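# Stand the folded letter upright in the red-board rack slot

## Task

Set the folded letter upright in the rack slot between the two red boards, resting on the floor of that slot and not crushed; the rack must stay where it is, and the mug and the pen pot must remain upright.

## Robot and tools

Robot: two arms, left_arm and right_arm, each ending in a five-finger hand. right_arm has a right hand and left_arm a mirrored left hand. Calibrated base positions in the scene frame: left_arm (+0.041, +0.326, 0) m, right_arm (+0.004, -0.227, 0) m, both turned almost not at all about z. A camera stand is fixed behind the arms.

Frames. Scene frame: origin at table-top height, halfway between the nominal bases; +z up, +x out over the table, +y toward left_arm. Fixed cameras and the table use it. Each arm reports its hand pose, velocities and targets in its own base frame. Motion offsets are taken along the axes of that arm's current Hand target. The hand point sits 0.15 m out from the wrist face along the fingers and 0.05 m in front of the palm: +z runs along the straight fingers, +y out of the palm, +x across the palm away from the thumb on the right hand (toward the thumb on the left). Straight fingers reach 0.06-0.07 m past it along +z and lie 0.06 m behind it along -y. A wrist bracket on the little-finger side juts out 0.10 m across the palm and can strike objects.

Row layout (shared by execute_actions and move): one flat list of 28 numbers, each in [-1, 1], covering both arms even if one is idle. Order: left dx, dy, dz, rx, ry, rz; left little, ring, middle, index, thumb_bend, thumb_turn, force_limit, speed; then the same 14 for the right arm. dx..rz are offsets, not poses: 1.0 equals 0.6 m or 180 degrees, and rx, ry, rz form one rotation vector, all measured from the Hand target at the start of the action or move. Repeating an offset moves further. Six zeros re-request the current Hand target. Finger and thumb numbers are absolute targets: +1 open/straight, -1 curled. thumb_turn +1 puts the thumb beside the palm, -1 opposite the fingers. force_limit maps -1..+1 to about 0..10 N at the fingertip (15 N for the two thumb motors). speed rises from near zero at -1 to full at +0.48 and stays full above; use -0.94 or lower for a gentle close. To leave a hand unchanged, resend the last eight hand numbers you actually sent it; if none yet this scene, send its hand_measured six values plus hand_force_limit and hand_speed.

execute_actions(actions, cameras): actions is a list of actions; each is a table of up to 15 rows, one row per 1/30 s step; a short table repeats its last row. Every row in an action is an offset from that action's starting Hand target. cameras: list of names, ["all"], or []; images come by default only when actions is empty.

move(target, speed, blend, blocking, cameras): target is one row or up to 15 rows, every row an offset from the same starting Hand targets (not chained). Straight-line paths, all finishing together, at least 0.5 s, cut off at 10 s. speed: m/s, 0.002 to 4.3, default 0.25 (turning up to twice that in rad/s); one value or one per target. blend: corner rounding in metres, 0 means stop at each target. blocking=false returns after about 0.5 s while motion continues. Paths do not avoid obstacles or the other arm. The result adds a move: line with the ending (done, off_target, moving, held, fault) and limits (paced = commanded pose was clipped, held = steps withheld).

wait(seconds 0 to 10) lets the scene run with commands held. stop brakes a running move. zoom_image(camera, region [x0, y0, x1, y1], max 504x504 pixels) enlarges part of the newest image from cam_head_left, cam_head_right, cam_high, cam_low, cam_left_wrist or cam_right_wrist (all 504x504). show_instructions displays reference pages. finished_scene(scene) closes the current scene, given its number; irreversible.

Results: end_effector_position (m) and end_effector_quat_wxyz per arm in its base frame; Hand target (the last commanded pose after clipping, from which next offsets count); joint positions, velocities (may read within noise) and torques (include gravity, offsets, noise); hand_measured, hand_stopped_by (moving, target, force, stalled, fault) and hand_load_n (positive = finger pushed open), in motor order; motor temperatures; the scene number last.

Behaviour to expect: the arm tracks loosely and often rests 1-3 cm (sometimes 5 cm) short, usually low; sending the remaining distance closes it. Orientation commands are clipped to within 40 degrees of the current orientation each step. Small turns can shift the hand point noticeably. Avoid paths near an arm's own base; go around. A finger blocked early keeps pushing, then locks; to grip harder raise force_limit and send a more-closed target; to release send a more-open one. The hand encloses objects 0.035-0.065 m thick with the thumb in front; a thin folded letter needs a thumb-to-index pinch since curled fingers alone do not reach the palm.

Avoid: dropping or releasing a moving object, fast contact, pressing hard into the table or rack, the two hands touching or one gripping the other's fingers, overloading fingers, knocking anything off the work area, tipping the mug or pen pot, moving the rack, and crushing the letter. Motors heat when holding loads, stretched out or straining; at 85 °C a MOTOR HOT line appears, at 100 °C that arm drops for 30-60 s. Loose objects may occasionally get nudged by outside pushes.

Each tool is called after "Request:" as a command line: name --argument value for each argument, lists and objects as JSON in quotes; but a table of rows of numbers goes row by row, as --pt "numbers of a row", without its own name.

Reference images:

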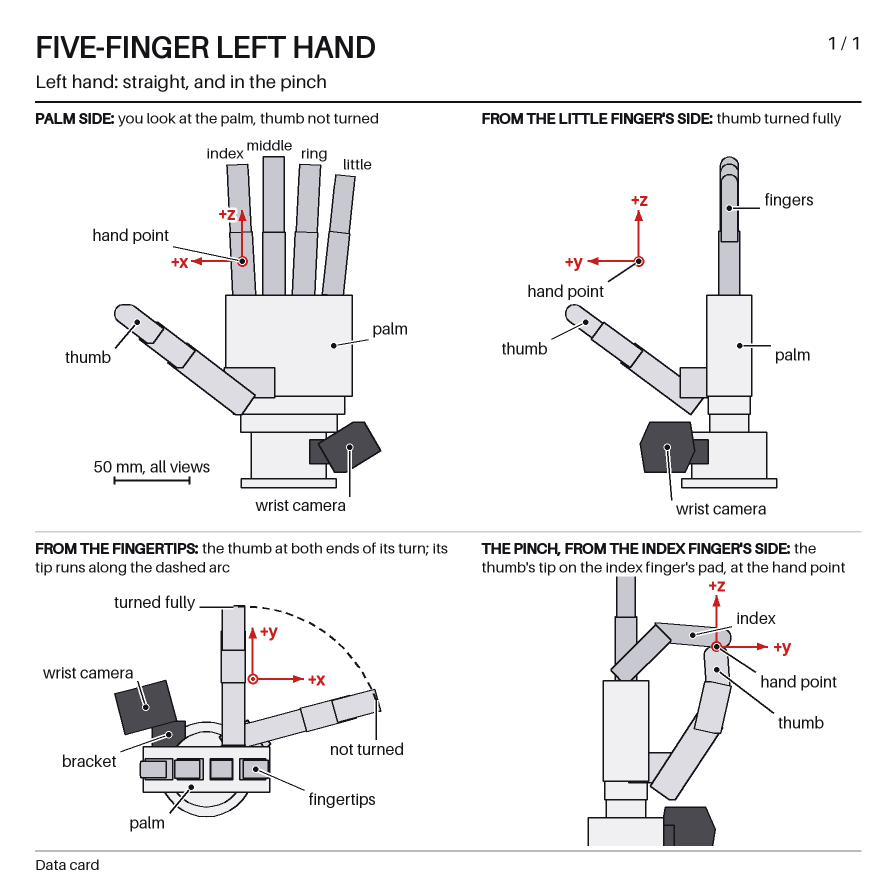

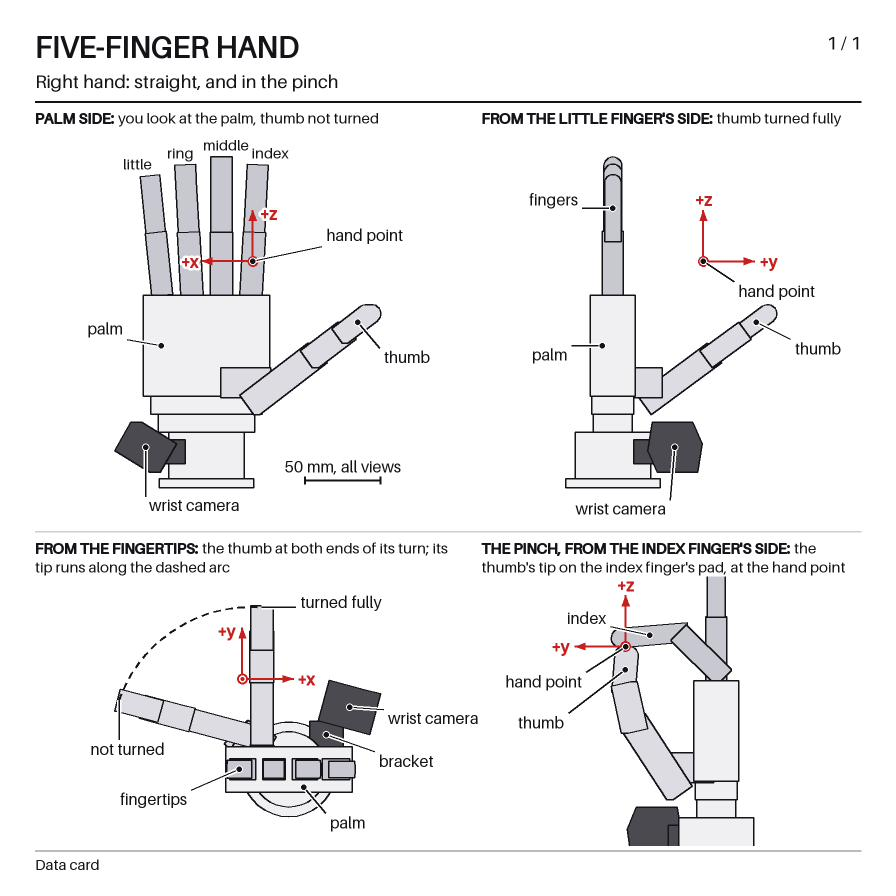

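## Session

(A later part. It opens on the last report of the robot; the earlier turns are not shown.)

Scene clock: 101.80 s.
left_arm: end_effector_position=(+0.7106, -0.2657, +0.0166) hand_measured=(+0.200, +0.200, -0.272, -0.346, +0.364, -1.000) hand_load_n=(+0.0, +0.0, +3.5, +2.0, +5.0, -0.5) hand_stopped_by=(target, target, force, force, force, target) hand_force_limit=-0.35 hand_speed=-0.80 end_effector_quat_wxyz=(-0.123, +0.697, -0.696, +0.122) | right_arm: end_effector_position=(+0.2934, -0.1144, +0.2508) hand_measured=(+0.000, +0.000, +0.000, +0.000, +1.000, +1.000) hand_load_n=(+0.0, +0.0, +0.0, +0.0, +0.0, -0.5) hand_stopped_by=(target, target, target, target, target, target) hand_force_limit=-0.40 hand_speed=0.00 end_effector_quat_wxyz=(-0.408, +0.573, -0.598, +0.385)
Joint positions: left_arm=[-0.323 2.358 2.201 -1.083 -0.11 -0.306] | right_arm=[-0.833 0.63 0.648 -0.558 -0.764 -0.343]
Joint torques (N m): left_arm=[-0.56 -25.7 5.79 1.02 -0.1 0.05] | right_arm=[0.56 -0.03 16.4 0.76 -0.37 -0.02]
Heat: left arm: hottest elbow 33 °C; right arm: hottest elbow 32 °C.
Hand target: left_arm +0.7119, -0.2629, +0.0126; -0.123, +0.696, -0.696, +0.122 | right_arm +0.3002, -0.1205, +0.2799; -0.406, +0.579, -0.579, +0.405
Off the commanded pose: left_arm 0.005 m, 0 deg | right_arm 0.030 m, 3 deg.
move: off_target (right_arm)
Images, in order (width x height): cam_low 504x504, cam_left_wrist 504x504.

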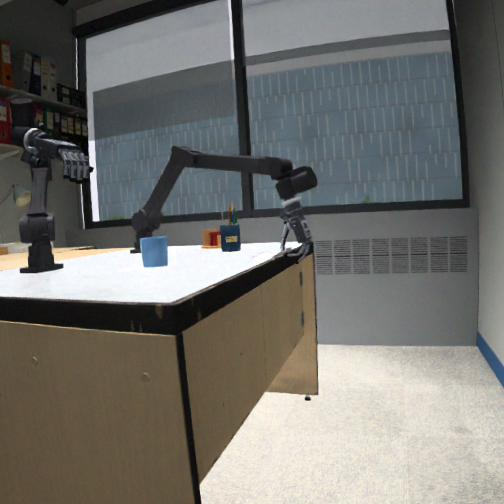

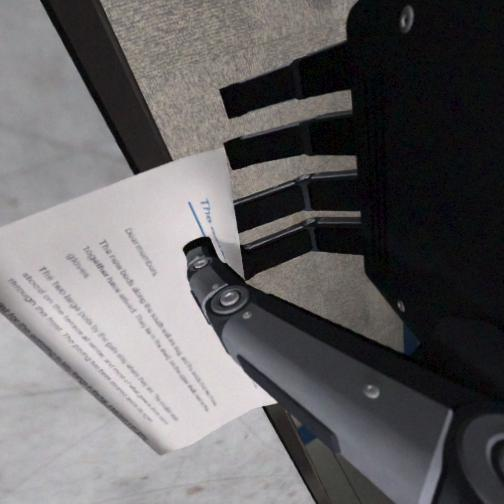

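Request:
move --pt "0 -0.0855 -0.235 0 0 0 0.2 0.2 -0.5 -0.5 0.0 -1 -0.35 -0.8 0 0 0 0 0 0 0 0 0 0 1 1 -0.4 0" --pt "0 -0.02 -0.5425 0.2778 0 0 0.2 0.2 -0.5 -0.5 0.0 -1 -0.35 -0.8 0 0 0 0 0 0 0 0 0 0 1 1 -0.4 0" --speed '[0.12,0.2]' --blend '[0.05,0]' --cameras '["cam_head_left","cam_head_right","cam_low","cam_left_wrist","cam_high"]'

Request:
zoom_image --camera "cam_low" --region '[200, 100, 340, 240]'

Scene clock: 106.23 s.
left_arm: end_effector_position=(+0.6135, -0.2620, +0.3151) hand_measured=(+0.200, +0.200, -0.272, -0.348, +0.362, -1.000) hand_load_n=(+0.0, +0.0, +0.0, +0.0, +0.0, +0.0) hand_stopped_by=(target, target, force, force, force, target) hand_force_limit=-0.35 hand_speed=-0.80 end_effector_quat_wxyz=(-0.401, +0.584, -0.583, +0.398) | right_arm: end_effector_position=(+0.2934, -0.1144, +0.2508) hand_measured=(+0.000, +0.000, +0.000, +0.000, +1.000, +1.000) hand_load_n=(+0.0, +0.0, +0.0, +0.0, +0.0, -0.5) hand_stopped_by=(target, target, target, target, target, target) hand_force_limit=-0.40 hand_speed=0.00 end_effector_quat_wxyz=(-0.408, +0.573, -0.598, +0.385)
Joint positions: left_arm=[-0.472 1.499 1.39 -0.304 -0.442 -0.182] | right_arm=[-0.833 0.63 0.648 -0.558 -0.764 -0.343]
Joint torques (N m): left_arm=[-1.38 -15.56 6.64 2.19 -0.33 0.12] | right_arm=[0.56 -0.03 16.43 0.75 -0.37 -0.02]
Heat: left arm: hottest elbow 33 °C; right arm: hottest elbow 33 °C.
Hand target: left_arm +0.6120, -0.2632, +0.3229; -0.406, +0.579, -0.579, +0.405 | right_arm +0.3002, -0.1205, +0.2799; -0.406, +0.579, -0.579, +0.405
Off the commanded pose: left_arm 0.008 m, 1 deg | right_arm 0.030 m, 3 deg.
move: off_target (right_arm)
Images, in order (width x height): cam_head_left 504x504, cam_head_right 504x504, cam_high 504x504, cam_low 504x504, cam_left_wrist 504x504.

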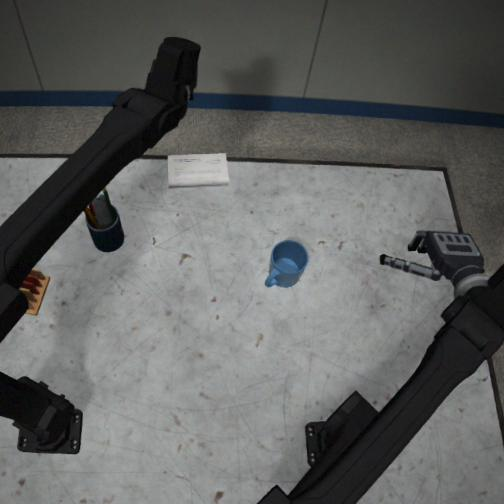

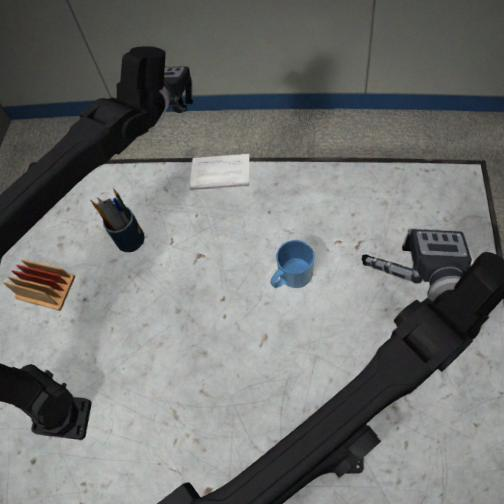

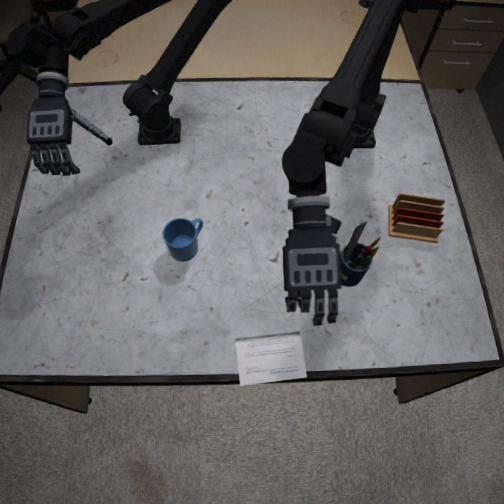

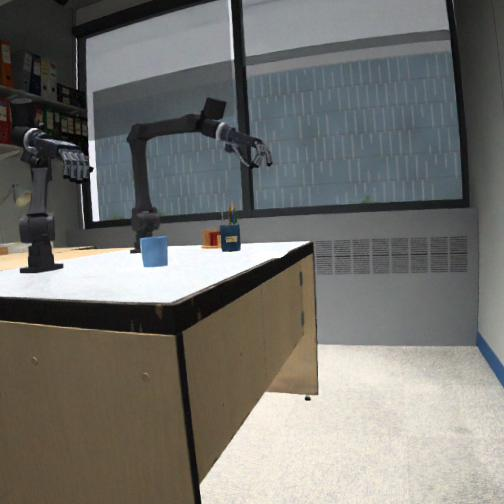

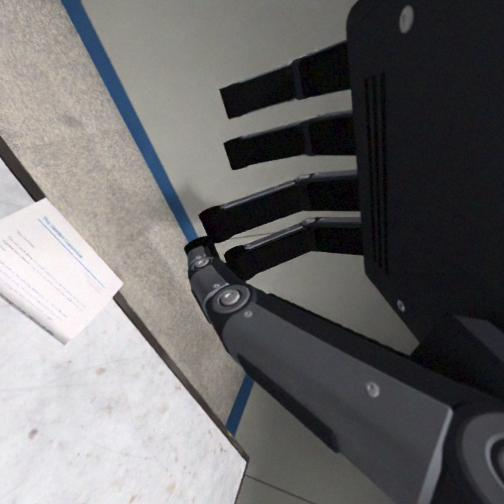

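Scaled by 3.600 from the camera's 504x504 image, which has a finer 720x720 frame.

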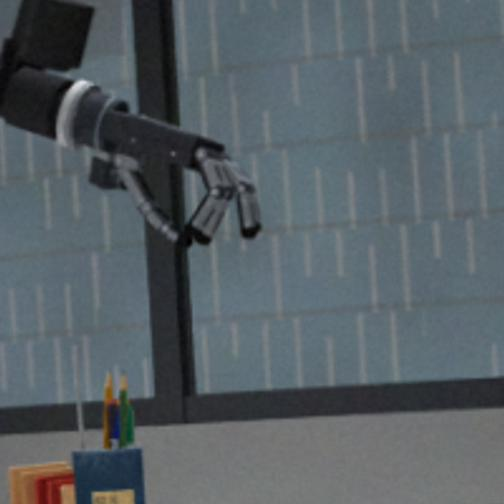

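Request:
move --pt "0 0.2992 0.265 -0.2778 0 0 1 1 1 1 0.8 -1 -0.4 0.2 0 0 0 0 0 0 0 0 0 0 1 1 -0.4 0" --pt "0 0.4193 0.33 -0.2778 0 0 1 1 1 1 0.8 -1 -0.4 0.2 0 0 0 0 0 0 0 0 0 0 1 1 -0.4 0" --speed '[0.25,0.12]' --blend '[0.02,0]' --cameras '["cam_low","cam_left_wrist","cam_high"]'

Request:
zoom_image --camera "cam_low" --region '[260, 215, 325, 275]'

Scene clock: 110.03 s.
left_arm: end_effector_position=(+0.7058, -0.2647, +0.0161) hand_measured=(+1.000, +1.000, +1.000, +1.000, +0.800, -1.000) hand_load_n=(+0.0, +0.0, +0.0, +0.0, +0.0, +0.0) hand_stopped_by=(target, target, target, target, target, target) hand_force_limit=-0.40 hand_speed=0.20 end_effector_quat_wxyz=(-0.121, +0.694, -0.701, +0.114) | right_arm: end_effector_position=(+0.2934, -0.1144, +0.2508) hand_measured=(+0.000, +0.000, +0.000, +0.000, +1.000, +1.000) hand_load_n=(+0.0, +0.0, +0.0, +0.0, +0.0, +0.0) hand_stopped_by=(target, target, target, target, target, target) hand_force_limit=-0.40 hand_speed=0.00 end_effector_quat_wxyz=(-0.408, +0.573, -0.598, +0.385)
Joint positions: left_arm=[-0.325 2.358 2.2 -1.099 -0.112 -0.298] | right_arm=[-0.833 0.63 0.648 -0.558 -0.764 -0.343]
Joint torques (N m): left_arm=[-0.44 -25.76 6.49 1.14 -0.04 -0.03] | right_arm=[0.5 -0.03 16.42 0.76 -0.37 -0.01]
Heat: left arm: hottest elbow 33 °C; right arm: hottest elbow 33 °C.
Hand target: left_arm +0.7119, -0.2629, +0.0187; -0.123, +0.696, -0.696, +0.122 | right_arm +0.3002, -0.1205, +0.2799; -0.406, +0.579, -0.579, +0.405
Off the commanded pose: left_arm 0.007 m, 1 deg | right_arm 0.030 m, 3 deg.
move: off_target (right_arm)
Images, in order (width x height): cam_high 504x504, cam_low 504x504, cam_left_wrist 504x504.

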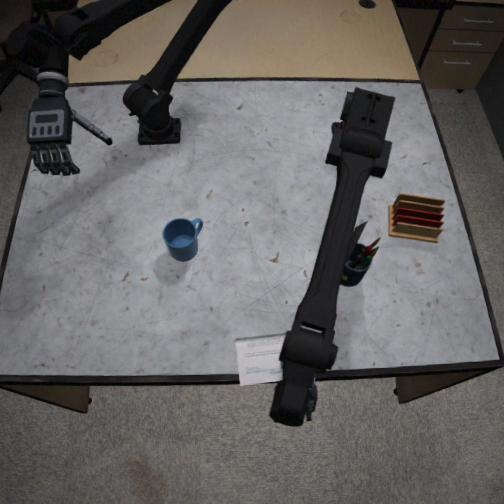

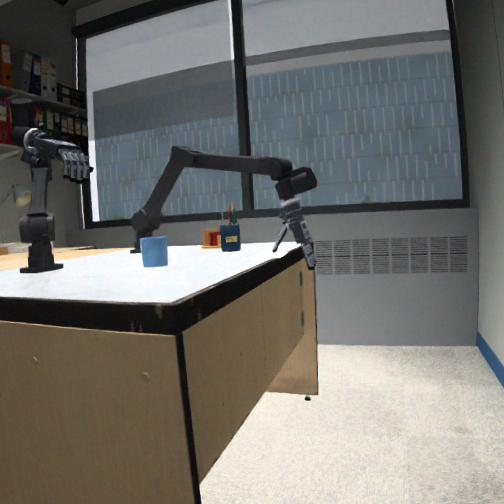

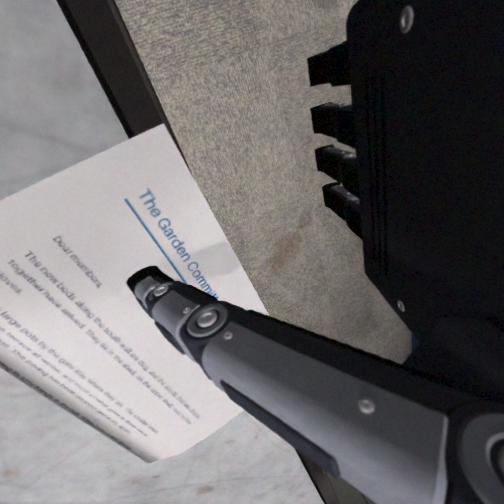

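Scaled by 7.754 from the camera's 504x504 image, which has a finer 720x720 frame.

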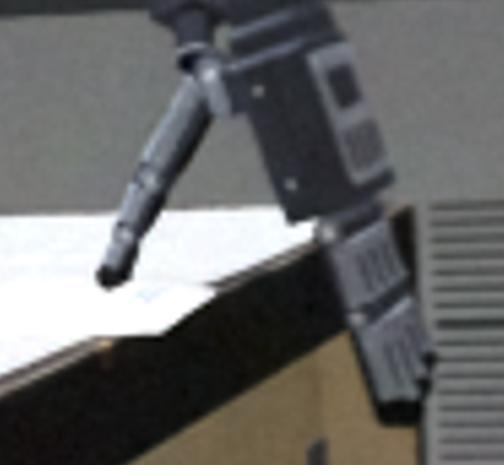

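Request:
move --pt "0 0.0034 0.0125 0 0 0 1 1 1 1 0.6 -1 -0.4 -0.3 0 0 0 0 0 0 0 0 0 0 1 1 -0.4 0" --pt "0 -0.0280 0.0250 0 0 0 1 1 1 1 0.6 -1 -0.4 -0.3 0 0 0 0 0 0 0 0 0 0 1 1 -0.4 0" --speed 0.05 --cameras '["cam_low","cam_left_wrist"]'

Request:
zoom_image --camera "cam_low" --region '[260, 215, 325, 275]'

Scene clock: 111.93 s.
left_arm: end_effector_position=(+0.7198, -0.2663, +0.0134) hand_measured=(+1.000, +1.000, +1.000, +1.000, +0.600, -1.000) hand_load_n=(+0.0, +0.0, +0.0, -0.5, +3.0, +0.0) hand_stopped_by=(target, target, target, target, target, target) hand_force_limit=-0.40 hand_speed=-0.30 end_effector_quat_wxyz=(-0.120, +0.695, -0.699, +0.117) | right_arm: end_effector_position=(+0.2934, -0.1144, +0.2508) hand_measured=(+0.000, +0.000, +0.000, +0.000, +1.000, +1.000) hand_load_n=(+0.0, +0.0, +0.0, +0.0, +0.0, -0.5) hand_stopped_by=(target, target, target, target, target, target) hand_force_limit=-0.40 hand_speed=0.00 end_effector_quat_wxyz=(-0.408, +0.573, -0.598, +0.385)
Joint positions: left_arm=[-0.32 2.407 2.284 -1.127 -0.106 -0.298] | right_arm=[-0.833 0.63 0.648 -0.558 -0.764 -0.343]
Joint torques (N m): left_arm=[-0.32 -23.77 9.47 0.61 -0.13 0.05] | right_arm=[0.5 -0.09 16.46 0.76 -0.37 -0.02]
Heat: left arm: hottest elbow 33 °C; right arm: hottest elbow 34 °C.
Hand target: left_arm +0.7328, -0.2628, +0.0104; -0.123, +0.696, -0.696, +0.122 | right_arm +0.3002, -0.1205, +0.2799; -0.406, +0.579, -0.579, +0.405
Off the commanded pose: left_arm 0.014 m, 1 deg | right_arm 0.030 m, 3 deg.
move: off_target (left_arm, right_arm)
Images, in order (width x height): cam_low 504x504, cam_left_wrist 504x504.

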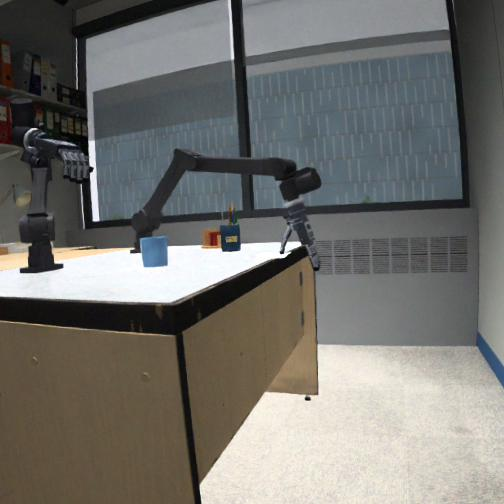

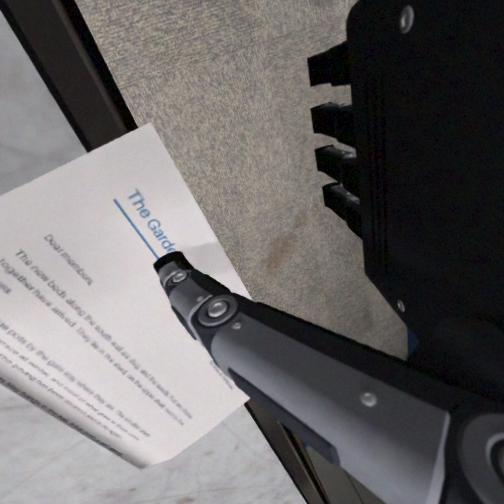

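Scaled by 7.754 from the camera's 504x504 image, which has a finer 720x720 frame.

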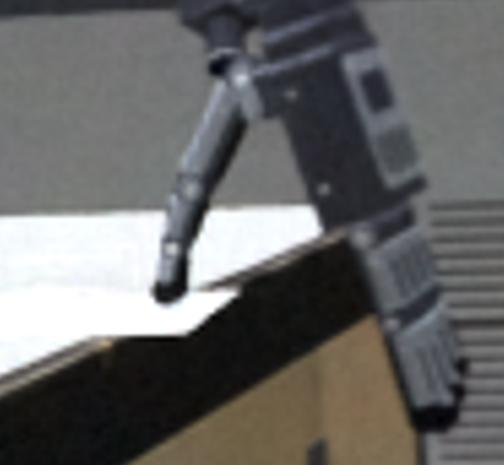

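Request:
zoom_image --camera "cam_left_wrist" --region '[0, 60, 400, 460]'

Request:
execute_actions --actions '[]' --cameras '["cam_high"]'

Request:
zoom_image --camera "cam_high" --region '[210, 300, 350, 440]'

Scaled by 1.260 from the camera's 504x504 image, which has a finer 720x720 frame.

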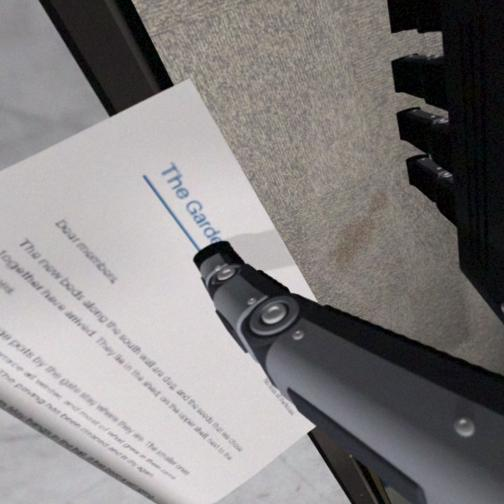

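Scene clock: 112.33 s.
left_arm: end_effector_position=(+0.7198, -0.2663, +0.0134) hand_measured=(+1.000, +1.000, +1.000, +1.000, +0.600, -1.000) hand_load_n=(+0.0, +0.0, +0.0, +0.0, +2.5, +0.0) hand_stopped_by=(target, target, target, target, target, target) hand_force_limit=-0.40 hand_speed=-0.30 end_effector_quat_wxyz=(-0.120, +0.695, -0.699, +0.117) | right_arm: end_effector_position=(+0.2934, -0.1144, +0.2508) hand_measured=(+0.000, +0.000, +0.000, +0.000, +1.000, +1.000) hand_load_n=(+0.0, +0.0, +0.0, +0.0, +0.0, -0.5) hand_stopped_by=(target, target, target, target, target, target) hand_force_limit=-0.40 hand_speed=0.00 end_effector_quat_wxyz=(-0.408, +0.573, -0.598, +0.385)
Joint positions: left_arm=[-0.32 2.407 2.284 -1.127 -0.106 -0.298] | right_arm=[-0.833 0.63 0.648 -0.558 -0.764 -0.343]
Joint velocities: within noise
Joint torques (N m): left_arm=[-0.32 -23.94 9.5 0.59 -0.13 0.05] | right_arm=[0.56 0.03 16.44 0.79 -0.37 -0.02]
Motor temperatures (°C): left_arm=[26 28 33 23 26 24] | right_arm=[25 26 34 25 24 26]
Heat: left arm: hottest elbow 33 °C; right arm: hottest elbow 34 °C.
Hand target: left_arm +0.7328, -0.2628, +0.0104; -0.123, +0.696, -0.696, +0.122 | right_arm +0.3002, -0.1205, +0.2799; -0.406, +0.579, -0.579, +0.405
Off the commanded pose: left_arm 0.014 m, 1 deg | right_arm 0.030 m, 3 deg.
Images, in order (width x height): cam_high 504x504.

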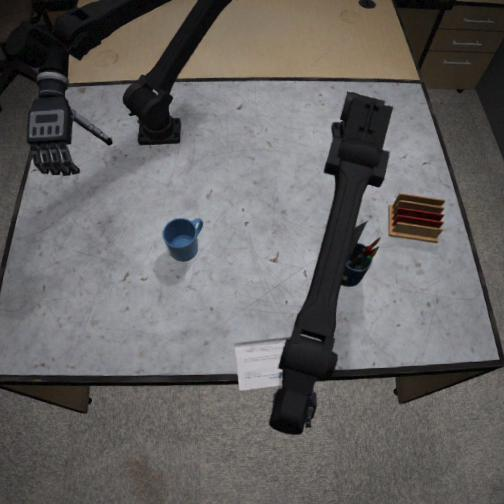

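Scaled by 3.600 from the camera's 504x504 image, which has a finer 720x720 frame.

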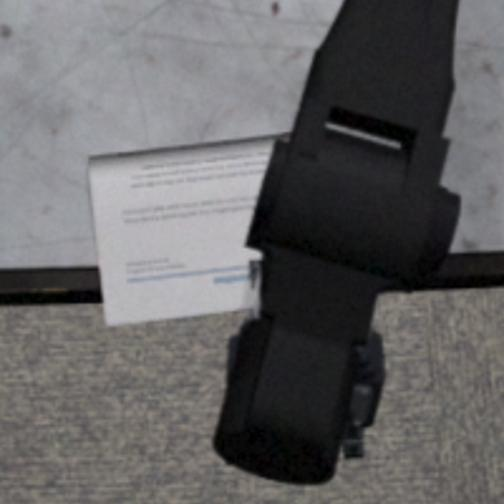

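Request:
move --target '[0,-0.0205,0.0068,0,0,0,1,1,1,1,0.6,-1,-0.4,-0.3,0,0,0,0,0,0,0,0,0,0,1,1,-0.4,0]' --speed 0.05 --cameras '["cam_low","cam_left_wrist"]'

Request:
zoom_image --camera "cam_low" --region '[260, 215, 325, 275]'

Scene clock: 113.70 s.
left_arm: end_effector_position=(+0.7337, -0.2618, -0.0053) hand_measured=(+1.000, +1.000, +1.000, +1.000, +0.600, -1.000) hand_load_n=(+0.0, +0.0, +0.0, +0.0, -1.5, +0.0) hand_stopped_by=(target, target, target, target, target, target) hand_force_limit=-0.40 hand_speed=-0.30 end_effector_quat_wxyz=(-0.116, +0.699, -0.697, +0.108) | right_arm: end_effector_position=(+0.2934, -0.1144, +0.2508) hand_measured=(+0.000, +0.000, +0.000, +0.000, +1.000, +1.000) hand_load_n=(+0.0, +0.0, +0.0, +0.0, +0.0, -0.5) hand_stopped_by=(target, target, target, target, target, target) hand_force_limit=-0.40 hand_speed=0.00 end_effector_quat_wxyz=(-0.408, +0.573, -0.598, +0.385)
Joint positions: left_arm=[-0.309 2.49 2.393 -1.172 -0.106 -0.295] | right_arm=[-0.833 0.63 0.648 -0.558 -0.764 -0.343]
Joint torques (N m): left_arm=[-0.73 -27.34 9.58 0.21 -0.11 0.07] | right_arm=[0.56 0.09 16.44 0.77 -0.36 -0.01]
Heat: left arm: hottest elbow 33 °C; right arm: hottest elbow 34 °C.
Hand target: left_arm +0.7458, -0.2627, +0.0107; -0.123, +0.697, -0.696, +0.122 | right_arm +0.3002, -0.1205, +0.2799; -0.406, +0.579, -0.579, +0.405
Off the commanded pose: left_arm 0.020 m, 2 deg | right_arm 0.030 m, 3 deg.
move: off_target (left_arm, right_arm)
Images, in order (width x height): cam_low 504x504, cam_left_wrist 504x504.

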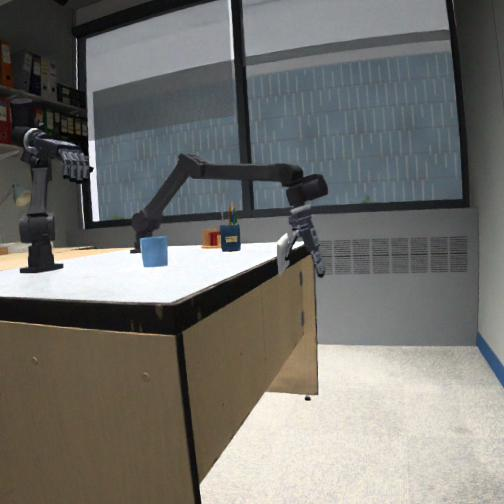

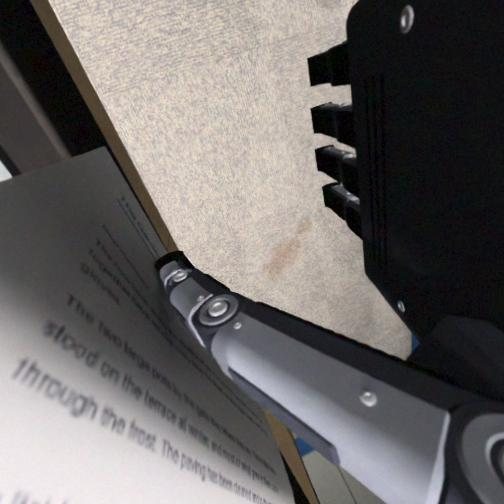

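Scaled by 7.754 from the camera's 504x504 image, which has a finer 720x720 frame.

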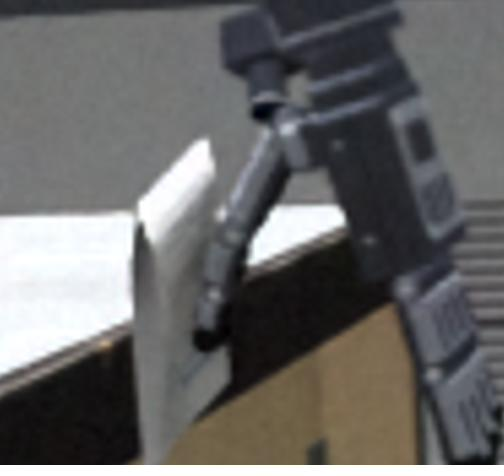

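Request:
move --target '[0,0.0157,-0.0448,0,0,0,1,1,1,1,0.6,-1,-0.4,-0.3,0,0,0,0,0,0,0,0,0,0,1,1,-0.4,0]' --speed 0.03 --cameras '["cam_low","cam_left_wrist"]'

Request:
zoom_image --camera "cam_low" --region '[260, 215, 325, 275]'

Scene clock: 116.17 s.
left_arm: end_effector_position=(+0.7303, -0.2604, +0.0148) hand_measured=(+1.000, +1.000, +1.000, +1.000, +0.600, -1.000) hand_load_n=(+0.0, +0.0, +0.0, +0.0, +0.0, +0.0) hand_stopped_by=(target, target, target, target, target, target) hand_force_limit=-0.40 hand_speed=-0.30 end_effector_quat_wxyz=(-0.121, +0.699, -0.696, +0.116) | right_arm: end_effector_position=(+0.2934, -0.1144, +0.2508) hand_measured=(+0.000, +0.000, +0.000, +0.000, +1.000, +1.000) hand_load_n=(+0.0, +0.0, -0.5, -0.5, -0.5, +0.0) hand_stopped_by=(target, target, target, target, target, target) hand_force_limit=-0.40 hand_speed=0.00 end_effector_quat_wxyz=(-0.408, +0.573, -0.598, +0.385)
Joint positions: left_arm=[-0.309 2.44 2.35 -1.16 -0.107 -0.295] | right_arm=[-0.833 0.63 0.648 -0.558 -0.764 -0.343]
Joint torques (N m): left_arm=[-1.38 -29.57 5.72 0.38 -0.13 -0.01] | right_arm=[0.56 0.03 16.42 0.75 -0.37 -0.02]
Heat: left arm: hottest elbow 33 °C; right arm: hottest elbow 34 °C.
Hand target: left_arm +0.7277, -0.2628, +0.0327; -0.123, +0.697, -0.696, +0.122 | right_arm +0.3002, -0.1205, +0.2799; -0.406, +0.579, -0.579, +0.405
Off the commanded pose: left_arm 0.018 m, 1 deg | right_arm 0.030 m, 3 deg.
move: off_target (left_arm, right_arm)
Images, in order (width x height): cam_low 504x504, cam_left_wrist 504x504.

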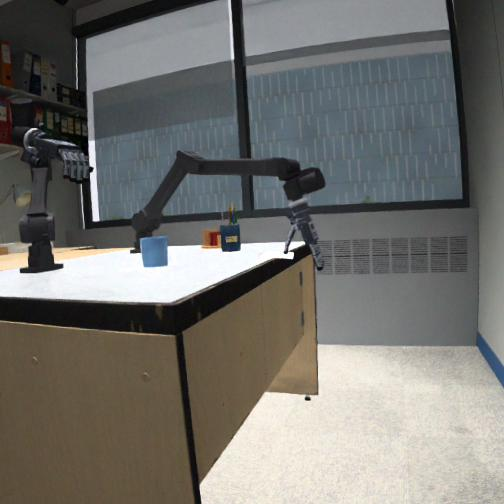

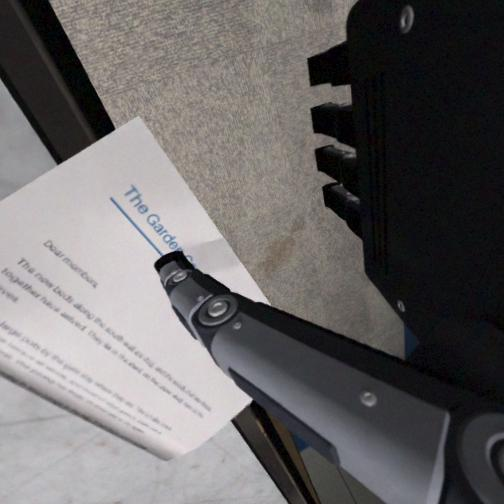

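Scaled by 7.754 from the camera's 504x504 image, which has a finer 720x720 frame.

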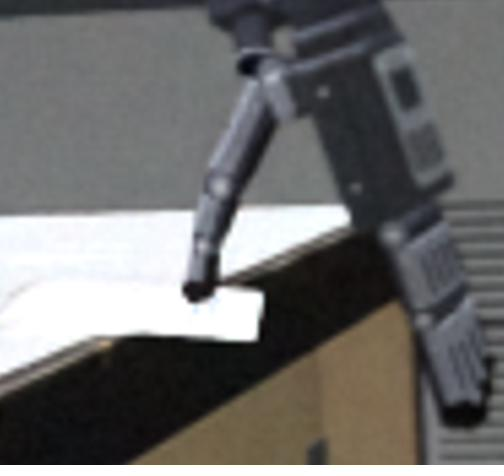

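Request:
execute_actions --actions '[]' --cameras '["cam_high"]'

Request:
zoom_image --camera "cam_high" --region '[210, 300, 350, 440]'

Request:
zoom_image --camera "cam_left_wrist" --region '[0, 60, 400, 460]'

Scene clock: 116.33 s.
left_arm: end_effector_position=(+0.7303, -0.2604, +0.0148) hand_measured=(+1.000, +1.000, +1.000, +1.000, +0.600, -1.000) hand_load_n=(+0.0, +0.0, +0.0, +0.0, +0.0, +0.0) hand_stopped_by=(target, target, target, target, target, target) hand_force_limit=-0.40 hand_speed=-0.30 end_effector_quat_wxyz=(-0.121, +0.699, -0.696, +0.116) | right_arm: end_effector_position=(+0.2934, -0.1144, +0.2508) hand_measured=(+0.000, +0.000, +0.000, +0.000, +1.000, +1.000) hand_load_n=(+0.0, +0.0, +0.0, +0.0, +0.0, -0.5) hand_stopped_by=(target, target, target, target, target, target) hand_force_limit=-0.40 hand_speed=0.00 end_effector_quat_wxyz=(-0.408, +0.573, -0.598, +0.385)
Joint positions: left_arm=[-0.309 2.44 2.35 -1.16 -0.107 -0.295] | right_arm=[-0.833 0.63 0.648 -0.558 -0.764 -0.343]
Joint velocities: within noise
Joint torques (N m): left_arm=[-1.32 -29.1 5.75 0.31 -0.11 0] | right_arm=[0.5 0.15 16.43 0.77 -0.38 -0.02]
Motor temperatures (°C): left_arm=[26 28 33 23 26 24] | right_arm=[25 26 34 25 24 26]
Heat: left arm: hottest elbow 33 °C; right arm: hottest elbow 34 °C.
Hand target: left_arm +0.7277, -0.2628, +0.0327; -0.123, +0.697, -0.696, +0.122 | right_arm +0.3002, -0.1205, +0.2799; -0.406, +0.579, -0.579, +0.405
Off the commanded pose: left_arm 0.018 m, 1 deg | right_arm 0.030 m, 3 deg.
Images, in order (width x height): cam_high 504x504.

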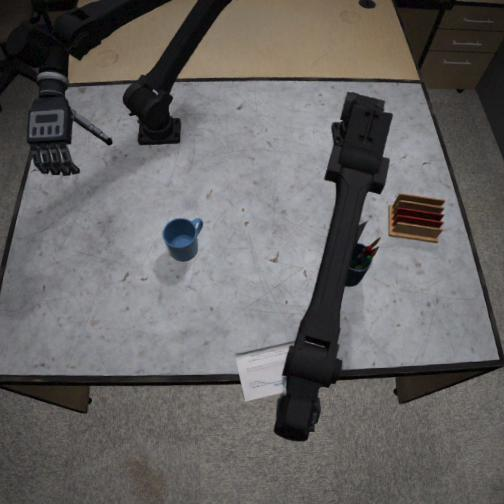

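Scaled by 3.600 from the camera's 504x504 image, which has a finer 720x720 frame.

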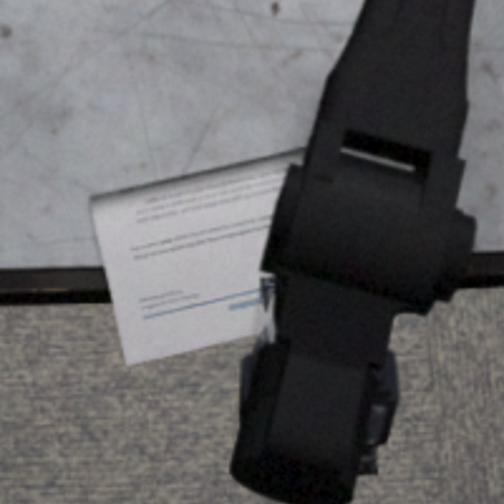

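This scene's latest camera images include none from cam_left_wrist. They are from: cam_high. cam_left_wrist's image comes with the result of a call that names it in "cameras".

Request:
execute_actions --actions '[]' --cameras '["cam_head_left","cam_head_right","cam_left_wrist"]'

Request:
zoom_image --camera "cam_head_right" --region '[140, 60, 280, 200]'

Request:
zoom_image --camera "cam_head_left" --region '[130, 60, 270, 200]'

Request:
zoom_image --camera "cam_left_wrist" --region '[0, 60, 400, 460]'

Scene clock: 117.40 s.
left_arm: end_effector_position=(+0.7303, -0.2604, +0.0148) hand_measured=(+1.000, +1.000, +1.000, +1.000, +0.600, -1.000) hand_load_n=(+0.0, +0.0, +0.0, +0.0, +0.0, +0.0) hand_stopped_by=(target, target, target, target, target, target) hand_force_limit=-0.40 hand_speed=-0.30 end_effector_quat_wxyz=(-0.121, +0.699, -0.696, +0.116) | right_arm: end_effector_position=(+0.2934, -0.1144, +0.2508) hand_measured=(+0.000, +0.000, +0.000, +0.000, +1.000, +1.000) hand_load_n=(+0.0, +0.0, +0.0, +0.0, +0.0, +0.0) hand_stopped_by=(target, target, target, target, target, target) hand_force_limit=-0.40 hand_speed=0.00 end_effector_quat_wxyz=(-0.408, +0.573, -0.598, +0.385)
Joint positions: left_arm=[-0.309 2.44 2.35 -1.16 -0.107 -0.295] | right_arm=[-0.833 0.63 0.648 -0.558 -0.764 -0.343]
Joint velocities: within noise
Joint torques (N m): left_arm=[-1.44 -29.39 5.7 0.31 -0.11 0.01] | right_arm=[0.56 0.09 16.42 0.76 -0.37 -0.02]
Motor temperatures (°C): left_arm=[26 28 33 23 26 24] | right_arm=[25 26 34 25 24 26]
Heat: left arm: hottest elbow 33 °C; right arm: hottest elbow 34 °C.
Hand target: left_arm +0.7277, -0.2628, +0.0327; -0.123, +0.697, -0.696, +0.122 | right_arm +0.3002, -0.1205, +0.2799; -0.406, +0.579, -0.579, +0.405
Off the commanded pose: left_arm 0.018 m, 1 deg | right_arm 0.030 m, 3 deg.
Images, in order (width x height): cam_head_left 504x504, cam_head_right 504x504, cam_left_wrist 504x504.

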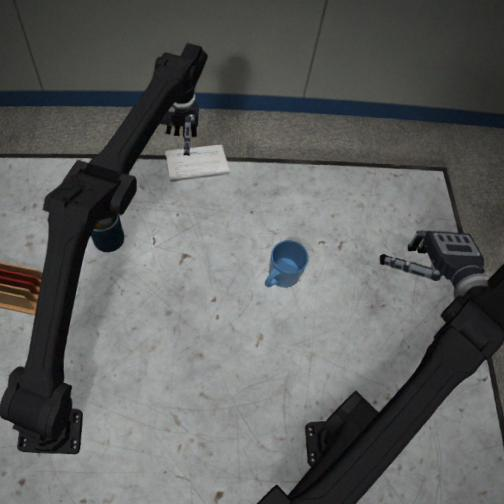

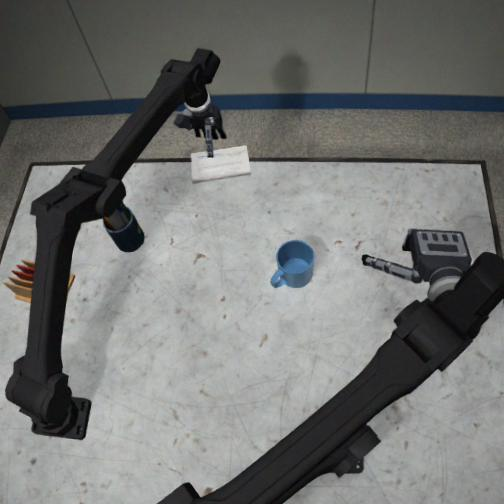

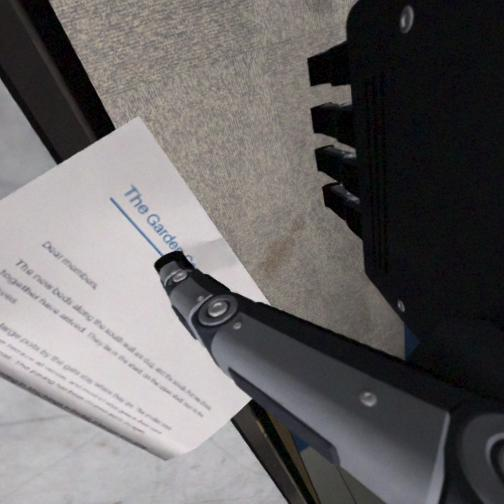

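Scaled by 3.600 from the camera's 504x504 image, which has a finer 720x720 frame.

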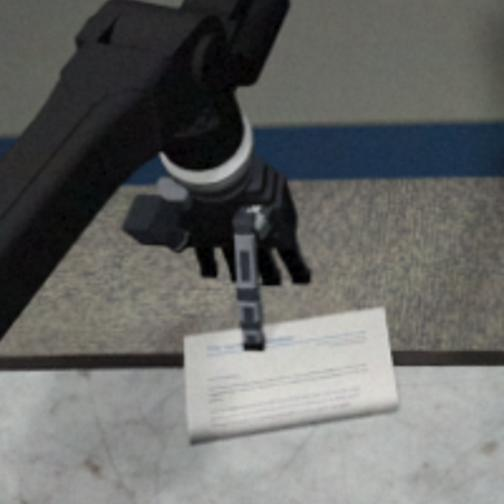

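Scaled by 3.600 from the camera's 504x504 image, which has a finer 720x720 frame.

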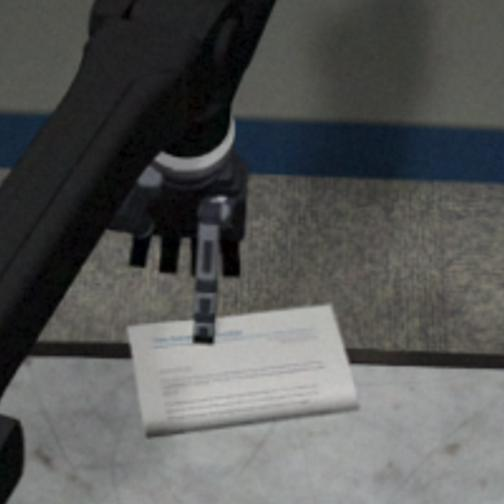

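Scaled by 1.260 from the camera's 504x504 image, which has a finer 720x720 frame.

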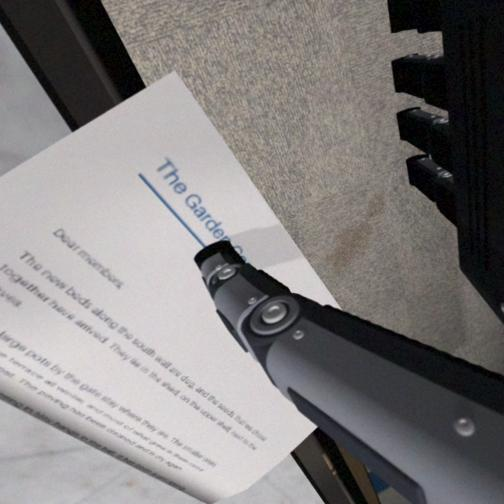

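Request:
move --pt "0.0287 -0.0017 -0.0615 0 -0.0171 -0.047 1 1 1 1 0.8 -1 -0.4 0 0 0 0 0 0 0 0 0 0 0 1 1 -0.4 0" --pt "0.0287 0.0262 0.0148 0 -0.0171 -0.047 1 1 1 1 0.5 -1 -0.4 0 0 0 0 0 0 0 0 0 0 0 1 1 -0.4 0" --speed 0.08 --cameras '["cam_head_right","cam_head_left","cam_low","cam_left_wrist"]'

Request:
zoom_image --camera "cam_head_right" --region '[140, 60, 280, 200]'

Request:
zoom_image --camera "cam_low" --region '[260, 215, 325, 275]'

Scene clock: 120.77 s.
left_arm: end_effector_position=(+0.7145, -0.2754, +0.0123) hand_measured=(+1.000, +1.000, +1.000, +1.000, +0.712, -1.000) hand_load_n=(+0.0, -0.5, +0.0, +0.0, +0.5, -0.5) hand_stopped_by=(target, target, target, target, force, target) hand_force_limit=-0.40 hand_speed=0.00 end_effector_quat_wxyz=(-0.128, +0.749, -0.642, +0.104) | right_arm: end_effector_position=(+0.2934, -0.1144, +0.2508) hand_measured=(+0.000, +0.000, +0.000, +0.000, +1.000, +1.000) hand_load_n=(+0.0, +0.0, +0.0, +0.0, +0.0, -0.5) hand_stopped_by=(target, target, target, target, target, target) hand_force_limit=-0.40 hand_speed=0.00 end_effector_quat_wxyz=(-0.408, +0.573, -0.598, +0.385)
Joint positions: left_arm=[-0.338 2.396 2.262 -1.146 -0.162 -0.468] | right_arm=[-0.833 0.63 0.648 -0.558 -0.764 -0.343]
Joint torques (N m): left_arm=[-1.32 -27.05 5.98 1.06 -0.31 -0.08] | right_arm=[0.56 -0.09 16.42 0.77 -0.36 -0.02]
Heat: left arm: hottest elbow 32 °C; right arm: hottest elbow 35 °C.
Hand target: left_arm +0.7160, -0.2801, +0.0189; -0.133, +0.749, -0.639, +0.112 | right_arm +0.3002, -0.1205, +0.2799; -0.406, +0.579, -0.579, +0.405
Off the commanded pose: left_arm 0.008 m, 1 deg | right_arm 0.030 m, 3 deg.
move: off_target (right_arm)
Images, in order (width x height): cam_head_left 504x504, cam_head_right 504x504, cam_low 504x504, cam_left_wrist 504x504.

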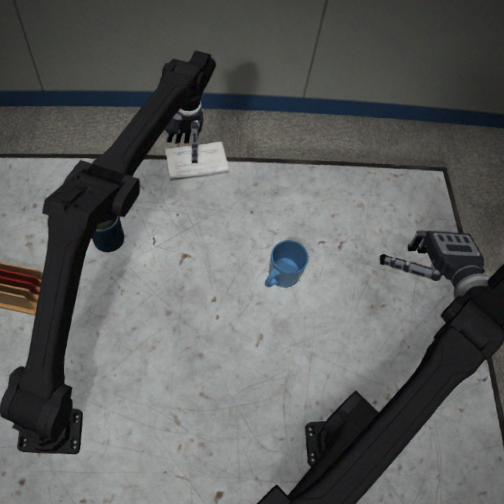

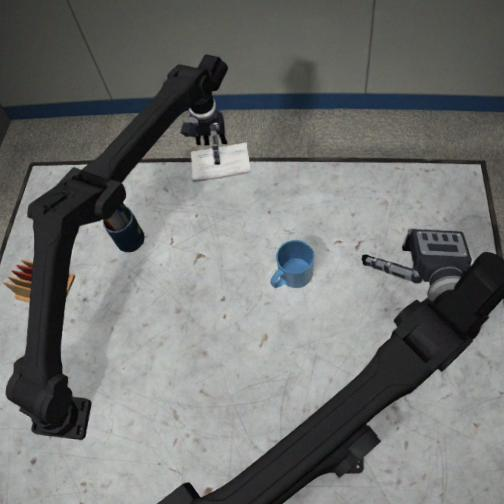

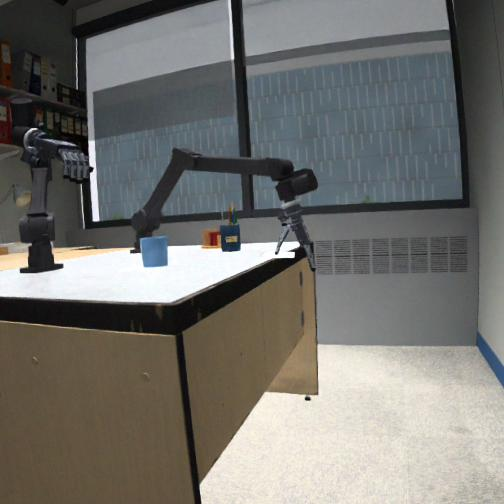

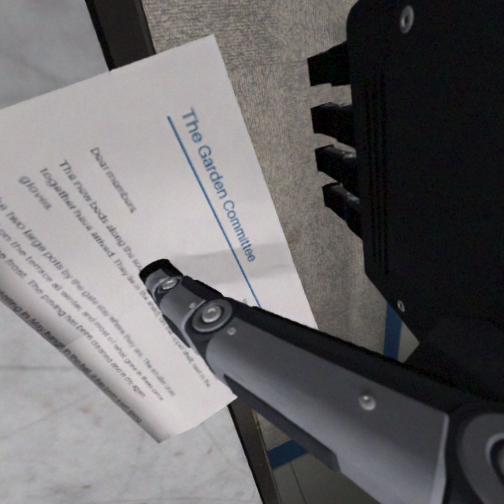

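Scaled by 3.600 from the camera's 504x504 image, which has a finer 720x720 frame.

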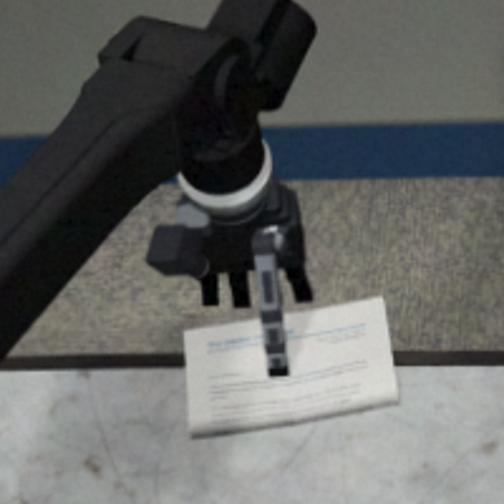

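Scaled by 7.754 from the camera's 504x504 image, which has a finer 720x720 frame.

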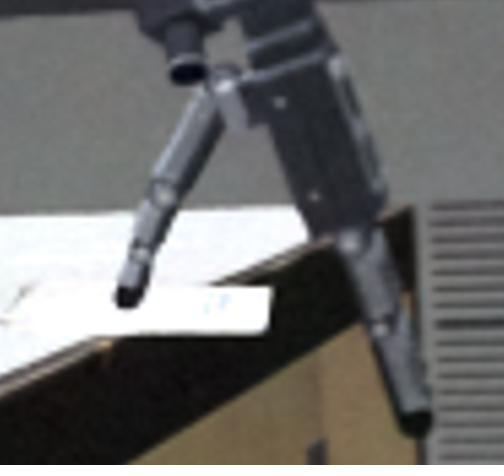

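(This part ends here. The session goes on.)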